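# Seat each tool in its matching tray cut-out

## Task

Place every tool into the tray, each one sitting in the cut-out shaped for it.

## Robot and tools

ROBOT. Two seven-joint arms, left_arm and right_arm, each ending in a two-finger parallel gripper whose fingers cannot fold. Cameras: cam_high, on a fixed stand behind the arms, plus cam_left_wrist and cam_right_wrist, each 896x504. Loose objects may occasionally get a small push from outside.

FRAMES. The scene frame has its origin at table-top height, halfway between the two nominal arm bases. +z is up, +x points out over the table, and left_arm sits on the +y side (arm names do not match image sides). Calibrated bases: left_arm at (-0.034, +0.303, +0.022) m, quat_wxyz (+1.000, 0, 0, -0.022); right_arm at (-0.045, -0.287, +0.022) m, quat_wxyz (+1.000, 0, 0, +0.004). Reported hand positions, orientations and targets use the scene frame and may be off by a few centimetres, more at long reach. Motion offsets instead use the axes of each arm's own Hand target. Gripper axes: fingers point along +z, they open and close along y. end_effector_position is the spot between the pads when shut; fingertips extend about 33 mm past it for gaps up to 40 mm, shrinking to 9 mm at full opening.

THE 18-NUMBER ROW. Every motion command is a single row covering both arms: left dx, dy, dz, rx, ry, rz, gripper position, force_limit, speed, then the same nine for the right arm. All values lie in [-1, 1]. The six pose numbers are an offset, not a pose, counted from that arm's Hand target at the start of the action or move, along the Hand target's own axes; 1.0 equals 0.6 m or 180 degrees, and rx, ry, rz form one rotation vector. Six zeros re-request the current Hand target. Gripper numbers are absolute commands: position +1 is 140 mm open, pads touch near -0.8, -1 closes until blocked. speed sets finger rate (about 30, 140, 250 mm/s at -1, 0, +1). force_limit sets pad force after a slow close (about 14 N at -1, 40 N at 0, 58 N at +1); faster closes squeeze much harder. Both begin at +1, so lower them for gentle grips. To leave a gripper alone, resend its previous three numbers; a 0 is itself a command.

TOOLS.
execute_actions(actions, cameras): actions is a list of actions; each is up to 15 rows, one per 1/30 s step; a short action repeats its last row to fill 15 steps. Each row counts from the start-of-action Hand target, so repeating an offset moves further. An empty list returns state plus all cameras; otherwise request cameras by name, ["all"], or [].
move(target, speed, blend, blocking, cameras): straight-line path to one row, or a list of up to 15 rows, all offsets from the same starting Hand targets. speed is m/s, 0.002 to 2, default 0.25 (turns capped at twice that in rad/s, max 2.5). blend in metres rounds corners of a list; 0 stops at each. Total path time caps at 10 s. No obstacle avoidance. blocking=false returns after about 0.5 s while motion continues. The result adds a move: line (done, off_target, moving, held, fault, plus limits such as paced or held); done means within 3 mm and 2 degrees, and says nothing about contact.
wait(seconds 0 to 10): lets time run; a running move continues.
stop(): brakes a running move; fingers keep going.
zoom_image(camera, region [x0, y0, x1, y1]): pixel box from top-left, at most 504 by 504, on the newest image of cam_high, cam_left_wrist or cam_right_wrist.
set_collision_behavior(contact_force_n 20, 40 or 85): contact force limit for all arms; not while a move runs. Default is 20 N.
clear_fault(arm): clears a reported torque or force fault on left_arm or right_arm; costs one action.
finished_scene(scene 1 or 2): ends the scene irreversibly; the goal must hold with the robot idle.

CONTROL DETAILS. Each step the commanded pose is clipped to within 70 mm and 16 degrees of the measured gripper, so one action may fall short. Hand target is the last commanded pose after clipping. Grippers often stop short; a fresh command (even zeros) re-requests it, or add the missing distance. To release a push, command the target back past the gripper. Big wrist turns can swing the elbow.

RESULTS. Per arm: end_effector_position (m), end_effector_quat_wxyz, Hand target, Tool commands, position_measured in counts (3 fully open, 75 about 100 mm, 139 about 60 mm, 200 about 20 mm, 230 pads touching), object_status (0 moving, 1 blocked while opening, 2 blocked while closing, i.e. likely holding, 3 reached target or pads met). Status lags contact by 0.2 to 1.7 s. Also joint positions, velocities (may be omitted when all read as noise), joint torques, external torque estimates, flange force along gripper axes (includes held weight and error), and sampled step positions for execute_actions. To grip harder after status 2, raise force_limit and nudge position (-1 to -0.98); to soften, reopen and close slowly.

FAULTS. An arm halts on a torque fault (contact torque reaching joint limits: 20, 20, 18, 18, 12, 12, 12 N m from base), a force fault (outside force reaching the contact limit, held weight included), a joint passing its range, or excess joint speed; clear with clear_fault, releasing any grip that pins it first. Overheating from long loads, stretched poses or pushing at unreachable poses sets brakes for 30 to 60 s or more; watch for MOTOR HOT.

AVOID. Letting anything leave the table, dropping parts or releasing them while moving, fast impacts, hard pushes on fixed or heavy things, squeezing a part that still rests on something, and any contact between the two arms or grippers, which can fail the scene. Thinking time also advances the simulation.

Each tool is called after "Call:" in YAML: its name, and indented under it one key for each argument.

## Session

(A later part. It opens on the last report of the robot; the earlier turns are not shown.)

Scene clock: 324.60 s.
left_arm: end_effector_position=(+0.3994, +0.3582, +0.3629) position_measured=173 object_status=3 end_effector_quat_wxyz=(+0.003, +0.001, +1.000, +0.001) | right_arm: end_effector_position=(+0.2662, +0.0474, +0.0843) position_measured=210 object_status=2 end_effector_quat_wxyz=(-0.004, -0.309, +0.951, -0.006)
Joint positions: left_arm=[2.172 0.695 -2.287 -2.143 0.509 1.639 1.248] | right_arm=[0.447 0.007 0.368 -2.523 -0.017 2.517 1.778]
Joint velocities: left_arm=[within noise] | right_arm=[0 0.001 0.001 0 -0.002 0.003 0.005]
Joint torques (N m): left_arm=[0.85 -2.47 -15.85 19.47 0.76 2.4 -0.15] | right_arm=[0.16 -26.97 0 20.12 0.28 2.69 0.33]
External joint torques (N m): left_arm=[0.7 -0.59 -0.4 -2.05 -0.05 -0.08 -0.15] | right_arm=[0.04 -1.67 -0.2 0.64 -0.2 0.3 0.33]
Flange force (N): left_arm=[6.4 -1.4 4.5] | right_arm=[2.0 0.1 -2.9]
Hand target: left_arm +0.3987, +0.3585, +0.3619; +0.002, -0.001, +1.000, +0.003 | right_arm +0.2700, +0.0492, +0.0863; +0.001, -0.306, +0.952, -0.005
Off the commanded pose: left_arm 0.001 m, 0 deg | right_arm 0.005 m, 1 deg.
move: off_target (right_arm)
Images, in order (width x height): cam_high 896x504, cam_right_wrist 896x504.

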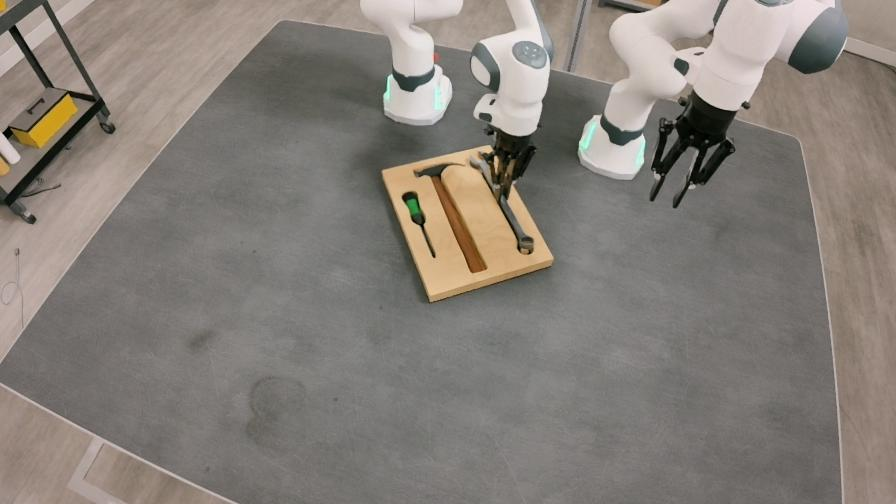

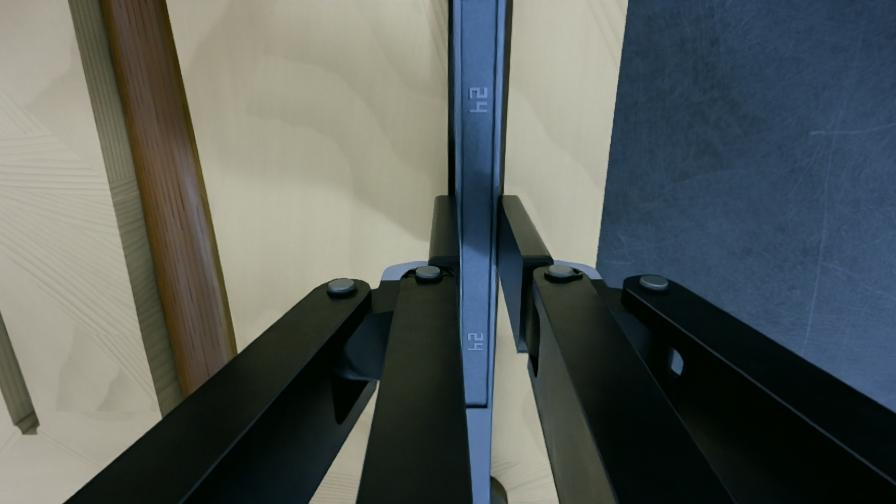

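Call:
move:
  target:
    - [0,0,0,0,0,0,-0.35,0,-1,-0.002,0,0.01,0,0,0,-1,0.4,-1]
  speed: 0.05
  cameras: ["cam_right_wrist","cam_high"]

Call:
zoom_image:
  camera: "cam_high"
  region: [505, 220, 550, 265]

Call:
zoom_image:
  camera: "cam_high"
  region: [462, 140, 502, 180]

Call:
zoom_image:
  camera: "cam_right_wrist"
  region: [380, 0, 600, 200]

Scene clock: 327.80 s.
left_arm: end_effector_position=(+0.3994, +0.3582, +0.3629) position_measured=173 object_status=3 end_effector_quat_wxyz=(+0.003, +0.001, +1.000, +0.001) | right_arm: end_effector_position=(+0.2673, +0.0478, +0.0783) position_measured=210 object_status=2 end_effector_quat_wxyz=(-0.004, -0.309, +0.951, -0.006)
Joint positions: left_arm=[2.172 0.695 -2.287 -2.143 0.509 1.639 1.248] | right_arm=[0.447 0.026 0.366 -2.522 -0.028 2.532 1.787]
Joint velocities: left_arm=[within noise] | right_arm=[-0.001 0.001 -0.001 0.002 -0.002 0.005 0.003]
Joint torques (N m): left_arm=[0.9 -2.41 -15.85 19.49 0.77 2.42 -0.21] | right_arm=[0.4 -27.41 0.18 19.73 0.24 2.66 0.42]
External joint torques (N m): left_arm=[0.84 -0.42 -0.4 -1.92 -0.04 -0.05 -0.21] | right_arm=[0.17 -1.67 -0.32 0.47 -0.22 0.27 0.42]
Flange force (N): left_arm=[6.8 -1.3 4.4] | right_arm=[2.3 0.3 -2.7]
Hand target: left_arm +0.3987, +0.3585, +0.3619; +0.002, -0.001, +1.000, +0.003 | right_arm +0.2710, +0.0499, +0.0803; +0.001, -0.306, +0.952, -0.005
Off the commanded pose: left_arm 0.001 m, 0 deg | right_arm 0.005 m, 1 deg.
move: off_target (right_arm)
Images, in order (width x height): cam_high 896x504, cam_right_wrist 896x504.

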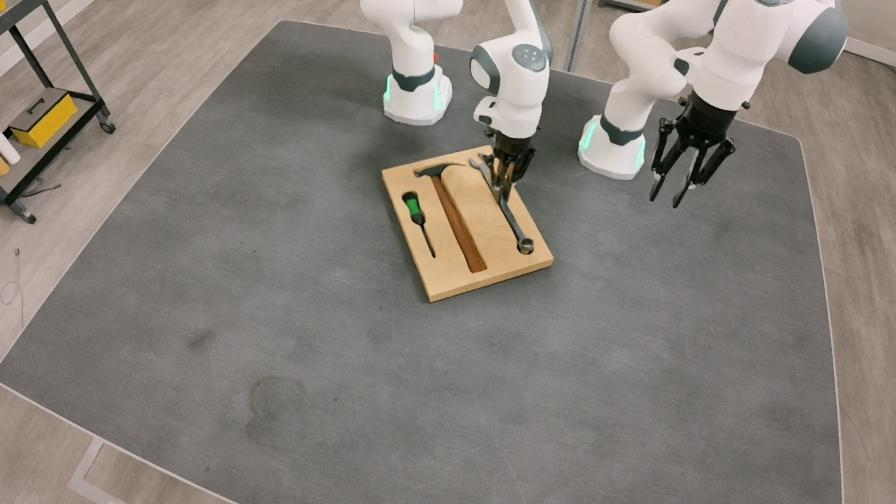

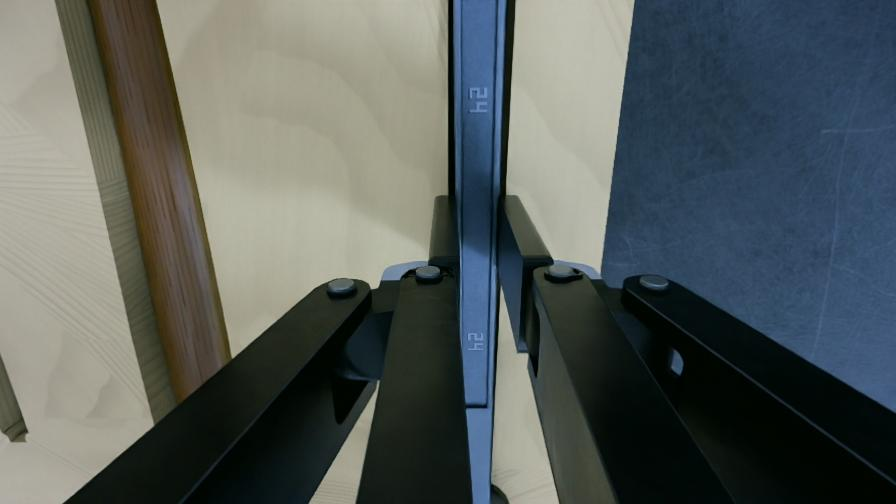

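Scaled by 11.200 from the camera's 896x504 image, which has a finer 1280x720 frame.

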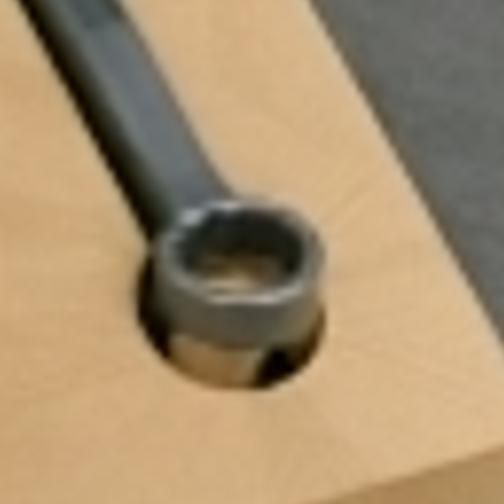

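Scaled by 12.600 from the camera's 896x504 image, which has a finer 1280x720 frame.

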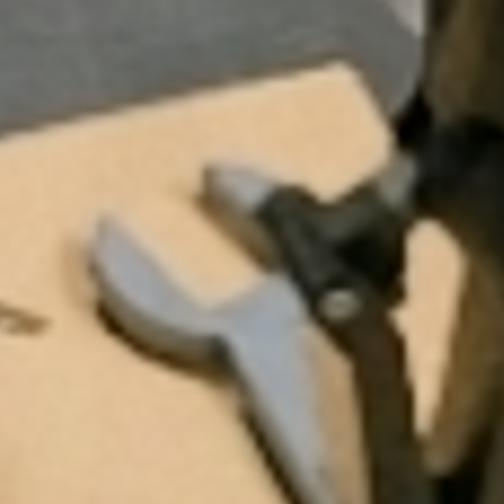

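Scaled by 2.291 from the camera's 896x504 image, which has a finer 1280x720 frame.

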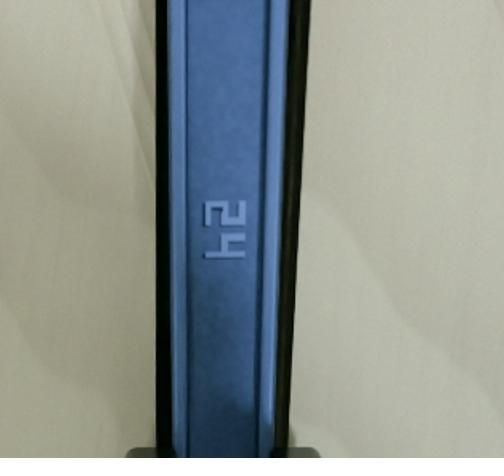

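Call:
move:
  target:
    - [0,0,0,0,0,0,-0.35,0,-1,-0.001,0,0.007,0,0,0,-1,0.4,-1]
  speed: 0.03
  cameras: ["cam_right_wrist","cam_high"]

Call:
zoom_image:
  camera: "cam_high"
  region: [505, 220, 550, 265]

Call:
zoom_image:
  camera: "cam_high"
  region: [462, 140, 502, 180]

Scene clock: 329.17 s.
left_arm: end_effector_position=(+0.3994, +0.3582, +0.3629) position_measured=173 object_status=3 end_effector_quat_wxyz=(+0.003, +0.001, +1.000, +0.001) | right_arm: end_effector_position=(+0.2678, +0.0480, +0.0741) position_measured=210 object_status=2 end_effector_quat_wxyz=(-0.004, -0.309, +0.951, -0.006)
Joint positions: left_arm=[2.172 0.695 -2.287 -2.143 0.509 1.639 1.248] | right_arm=[0.447 0.038 0.365 -2.521 -0.037 2.543 1.793]
Joint velocities: left_arm=[within noise] | right_arm=[-0.001 0 0.002 0.001 -0.002 0.005 0.004]
Joint torques (N m): left_arm=[0.9 -2.35 -15.8 19.53 0.74 2.41 -0.11] | right_arm=[0.46 -27.66 0.31 19.43 0.27 2.79 0.29]
External joint torques (N m): left_arm=[0.72 -0.49 -0.44 -1.98 -0.07 -0.07 -0.11] | right_arm=[0.31 -1.68 -0.24 0.3 -0.19 0.39 0.29]
Flange force (N): left_arm=[6.5 -1.3 4.4] | right_arm=[3.2 0.1 -2.6]
Hand target: left_arm +0.3987, +0.3585, +0.3619; +0.002, -0.001, +1.000, +0.003 | right_arm +0.2715, +0.0502, +0.0761; +0.001, -0.306, +0.952, -0.005
Off the commanded pose: left_arm 0.001 m, 0 deg | right_arm 0.005 m, 1 deg.
move: off_target (right_arm)
Images, in order (width x height): cam_high 896x504, cam_right_wrist 896x504.

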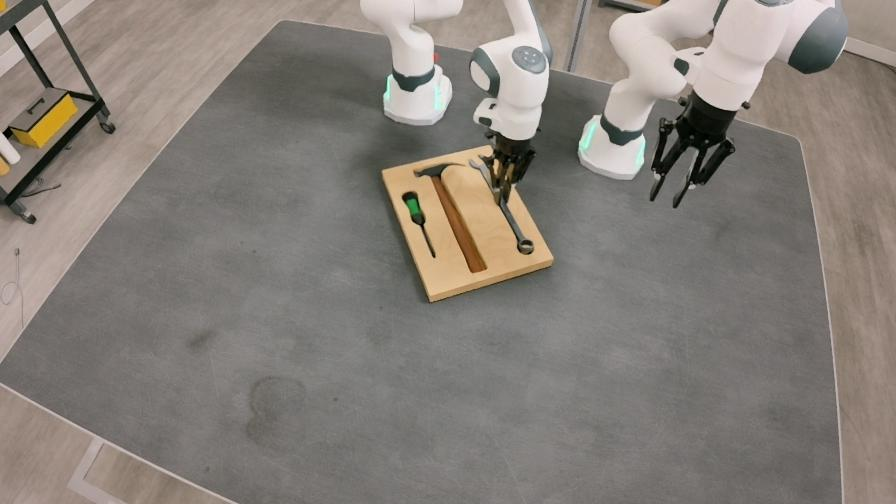

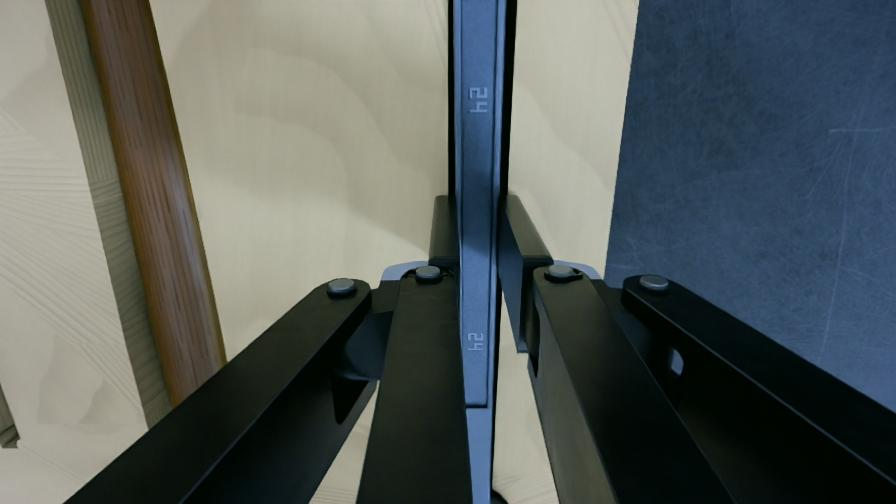

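Scaled by 11.200 from the camera's 896x504 image, which has a finer 1280x720 frame.

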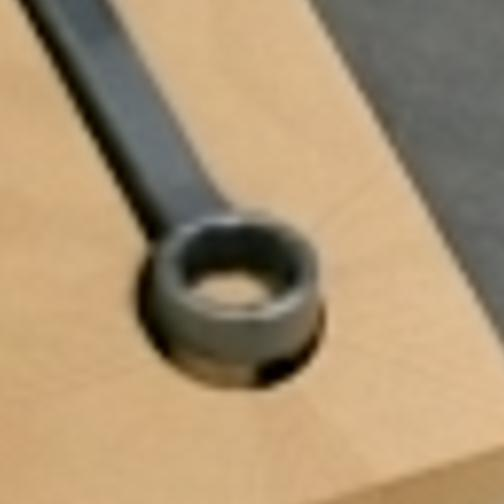

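Scaled by 12.600 from the camera's 896x504 image, which has a finer 1280x720 frame.

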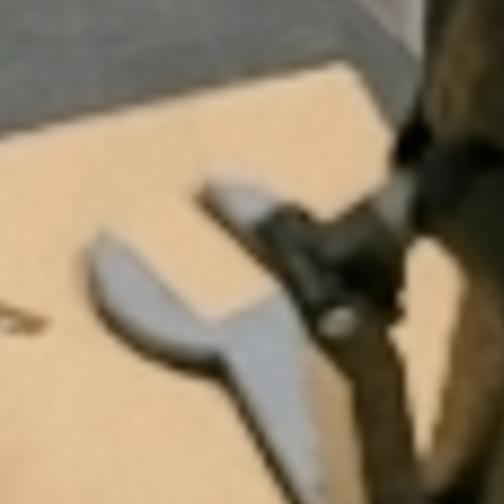

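Call:
move:
  target:
    - [0,0,0,0,0,0,-0.35,0,-1,0.001,0,0.006,0,0,0,-1,0.4,-1]
  speed: 0.02
  cameras: ["cam_high"]

Call:
zoom_image:
  camera: "cam_high"
  region: [505, 220, 550, 265]

Scene clock: 330.23 s.
left_arm: end_effector_position=(+0.3994, +0.3582, +0.3629) position_measured=173 object_status=3 end_effector_quat_wxyz=(+0.003, +0.001, +1.000, +0.001) | right_arm: end_effector_position=(+0.2682, +0.0484, +0.0733) position_measured=210 object_status=2 end_effector_quat_wxyz=(-0.003, -0.309, +0.951, -0.006)
Joint positions: left_arm=[2.172 0.695 -2.287 -2.143 0.509 1.639 1.248] | right_arm=[0.448 0.041 0.364 -2.521 -0.041 2.547 1.795]
Joint velocities: left_arm=[within noise] | right_arm=[0 -0.001 -0.001 0 -0.004 0 0.004]
Joint torques (N m): left_arm=[0.91 -2.43 -15.8 19.46 0.74 2.42 -0.19] | right_arm=[-0.65 -24.41 -0.71 18.62 -0.3 3.8 0.36]
External joint torques (N m): left_arm=[0.83 -0.47 -0.36 -1.97 -0.07 -0.05 -0.19] | right_arm=[-0.79 1.65 -1.28 -0.49 -0.76 1.39 0.36]
Flange force (N): left_arm=[6.7 -1.3 4.5] | right_arm=[-3.7 -0.6 10.3]
Hand target: left_arm +0.3987, +0.3585, +0.3619; +0.002, -0.001, +1.000, +0.003 | right_arm +0.2710, +0.0498, +0.0725; +0.001, -0.306, +0.952, -0.005
Off the commanded pose: left_arm 0.001 m, 0 deg | right_arm 0.003 m, 1 deg.
move: done
Images, in order (width x height): cam_high 896x504.

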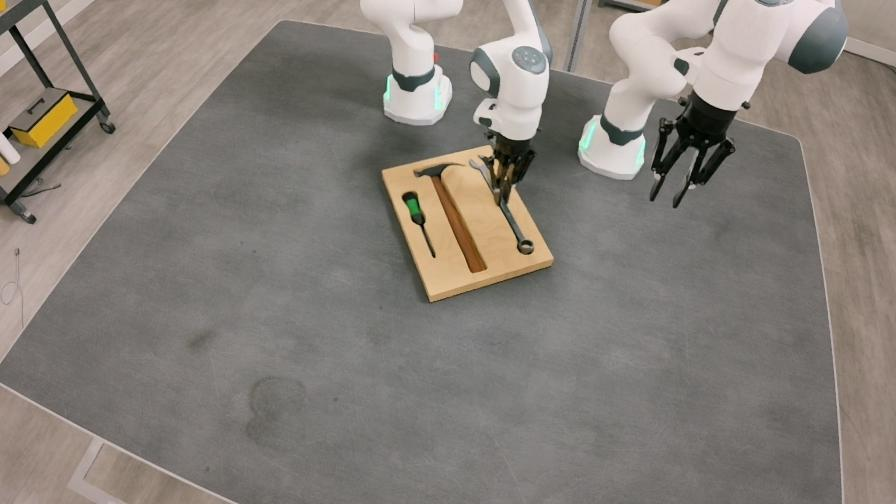

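Scaled by 11.200 from the camera's 896x504 image, which has a finer 1280x720 frame.

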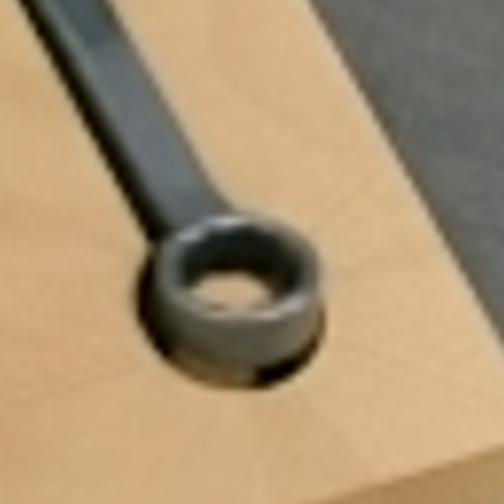

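Call:
move:
  target:
    - [0,0,0,0,0,0,-0.35,0,-1,0,0,-0.0035,0,0,0,-1,0.4,-1]
    - [0,0,0,0,0,0,-0.35,0,-1,0,0,-0.0035,0,0,0,-0.5,-1,-1]
  speed: 0.03

Call:
move:
  target:
    - [0,0,0,0,0,0,-0.35,0,-1,0,0,-0.03,0,0,0,-0.5,-1,-1]
    - [0,0,0,0,0,0,-0.35,0,-1,0.1,-0.35,-0.3,0,0,0,-0.5,0,-1]
  speed: [0.06,0.3]
  cameras: ["cam_high","cam_right_wrist"]

Call:
zoom_image:
  camera: "cam_high"
  region: [460, 140, 560, 260]

Scene clock: 332.03 s.
left_arm: end_effector_position=(+0.3994, +0.3582, +0.3629) position_measured=173 object_status=3 end_effector_quat_wxyz=(+0.003, +0.001, +1.000, +0.001) | right_arm: end_effector_position=(+0.2690, +0.0491, +0.0736) position_measured=192 object_status=0 end_effector_quat_wxyz=(-0.002, -0.309, +0.951, -0.006)
Joint positions: left_arm=[2.172 0.695 -2.287 -2.143 0.509 1.639 1.248] | right_arm=[0.448 0.04 0.364 -2.521 -0.041 2.55 1.796]
Joint torques (N m): left_arm=[0.84 -2.36 -15.86 19.5 0.75 2.39 -0.11] | right_arm=[0.46 -26.92 0.38 18.37 0.51 2.49 0.29]
External joint torques (N m): left_arm=[0.69 -0.43 -0.45 -2.02 -0.07 -0.09 -0.11] | right_arm=[0.17 -0.81 -0.33 -0.79 0.05 0.07 0.29]
Flange force (N): left_arm=[6.8 -1.3 4.4] | right_arm=[4.5 -0.4 -1.3]
Hand target: left_arm +0.3987, +0.3585, +0.3619; +0.002, -0.001, +1.000, +0.003 | right_arm +0.2710, +0.0498, +0.0746; +0.001, -0.306, +0.952, -0.005
Off the commanded pose: left_arm 0.001 m, 0 deg | right_arm 0.002 m, 0 deg.
move: done

Scene clock: 335.73 s.
left_arm: end_effector_position=(+0.3994, +0.3582, +0.3629) position_measured=173 object_status=3 end_effector_quat_wxyz=(+0.003, +0.001, +1.000, +0.001) | right_arm: end_effector_position=(+0.3437, -0.1536, +0.2568) position_measured=192 object_status=3 end_effector_quat_wxyz=(+0.002, -0.302, +0.953, -0.004)
Joint positions: left_arm=[2.172 0.695 -2.287 -2.143 0.509 1.639 1.248] | right_arm=[0.34 -0.432 -0.012 -2.476 -0.014 2.048 1.3]
Joint torques (N m): left_arm=[0.85 -2.42 -15.85 19.45 0.76 2.39 -0.17] | right_arm=[0.4 -17.24 -0.04 23.56 0.54 2.11 -0.12]
External joint torques (N m): left_arm=[0.67 -0.48 -0.5 -2 -0.05 -0.07 -0.17] | right_arm=[0.37 -0.49 0.13 -0.51 -0.15 -0.33 -0.12]
Flange force (N): left_arm=[6.7 -1.5 4.4] | right_arm=[3.0 1.1 -0.4]
Hand target: left_arm +0.3987, +0.3585, +0.3619; +0.002, -0.001, +1.000, +0.003 | right_arm +0.3439, -0.1541, +0.2568; +0.001, -0.306, +0.952, -0.005
Off the commanded pose: left_arm 0.001 m, 0 deg | right_arm 0.001 m, 1 deg.
move: done
Images, in order (width x height): cam_high 896x504, cam_right_wrist 896x504.

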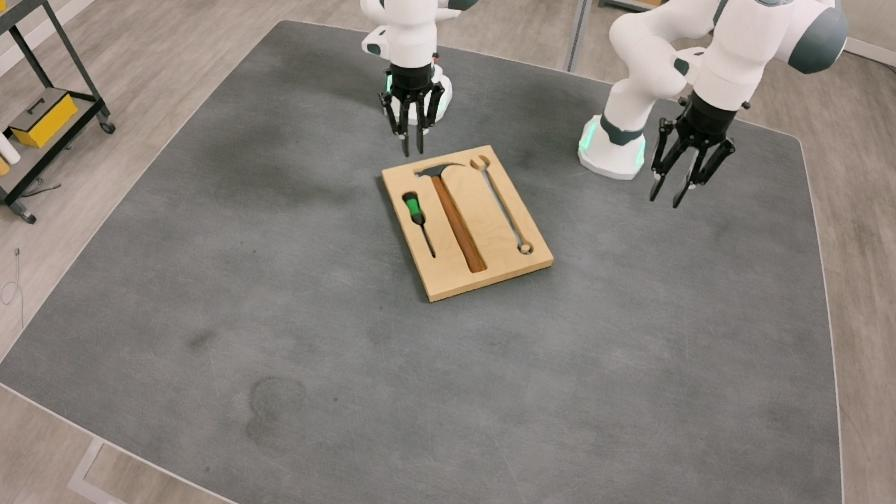

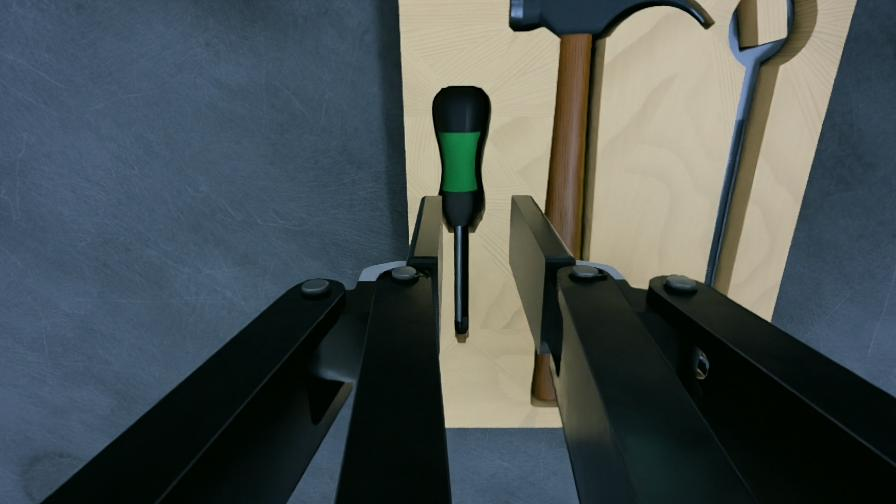

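Scaled by 4.200 from the camera's 896x504 image, which has a finer 1280x720 frame.

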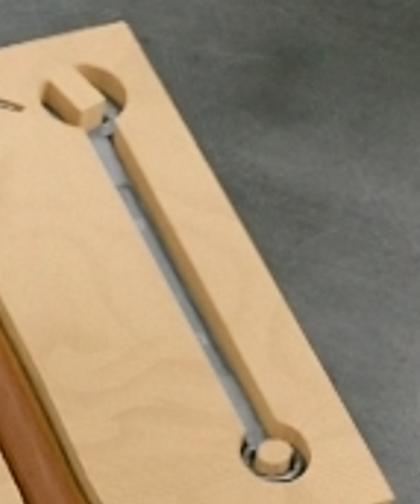

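Perfect: the wrench sits deep and flat around both pegs. All three are seated.

Call:
zoom_image:
  camera: "cam_high"
  region: [380, 130, 560, 310]

Call:
finished_scene:
  scene: 1

Scaled by 2.800 from the camera's 896x504 image, which has a finer 1280x720 frame.

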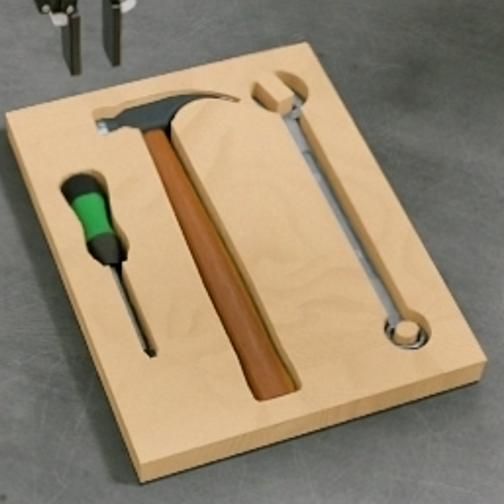

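The scene is finished: the task was done.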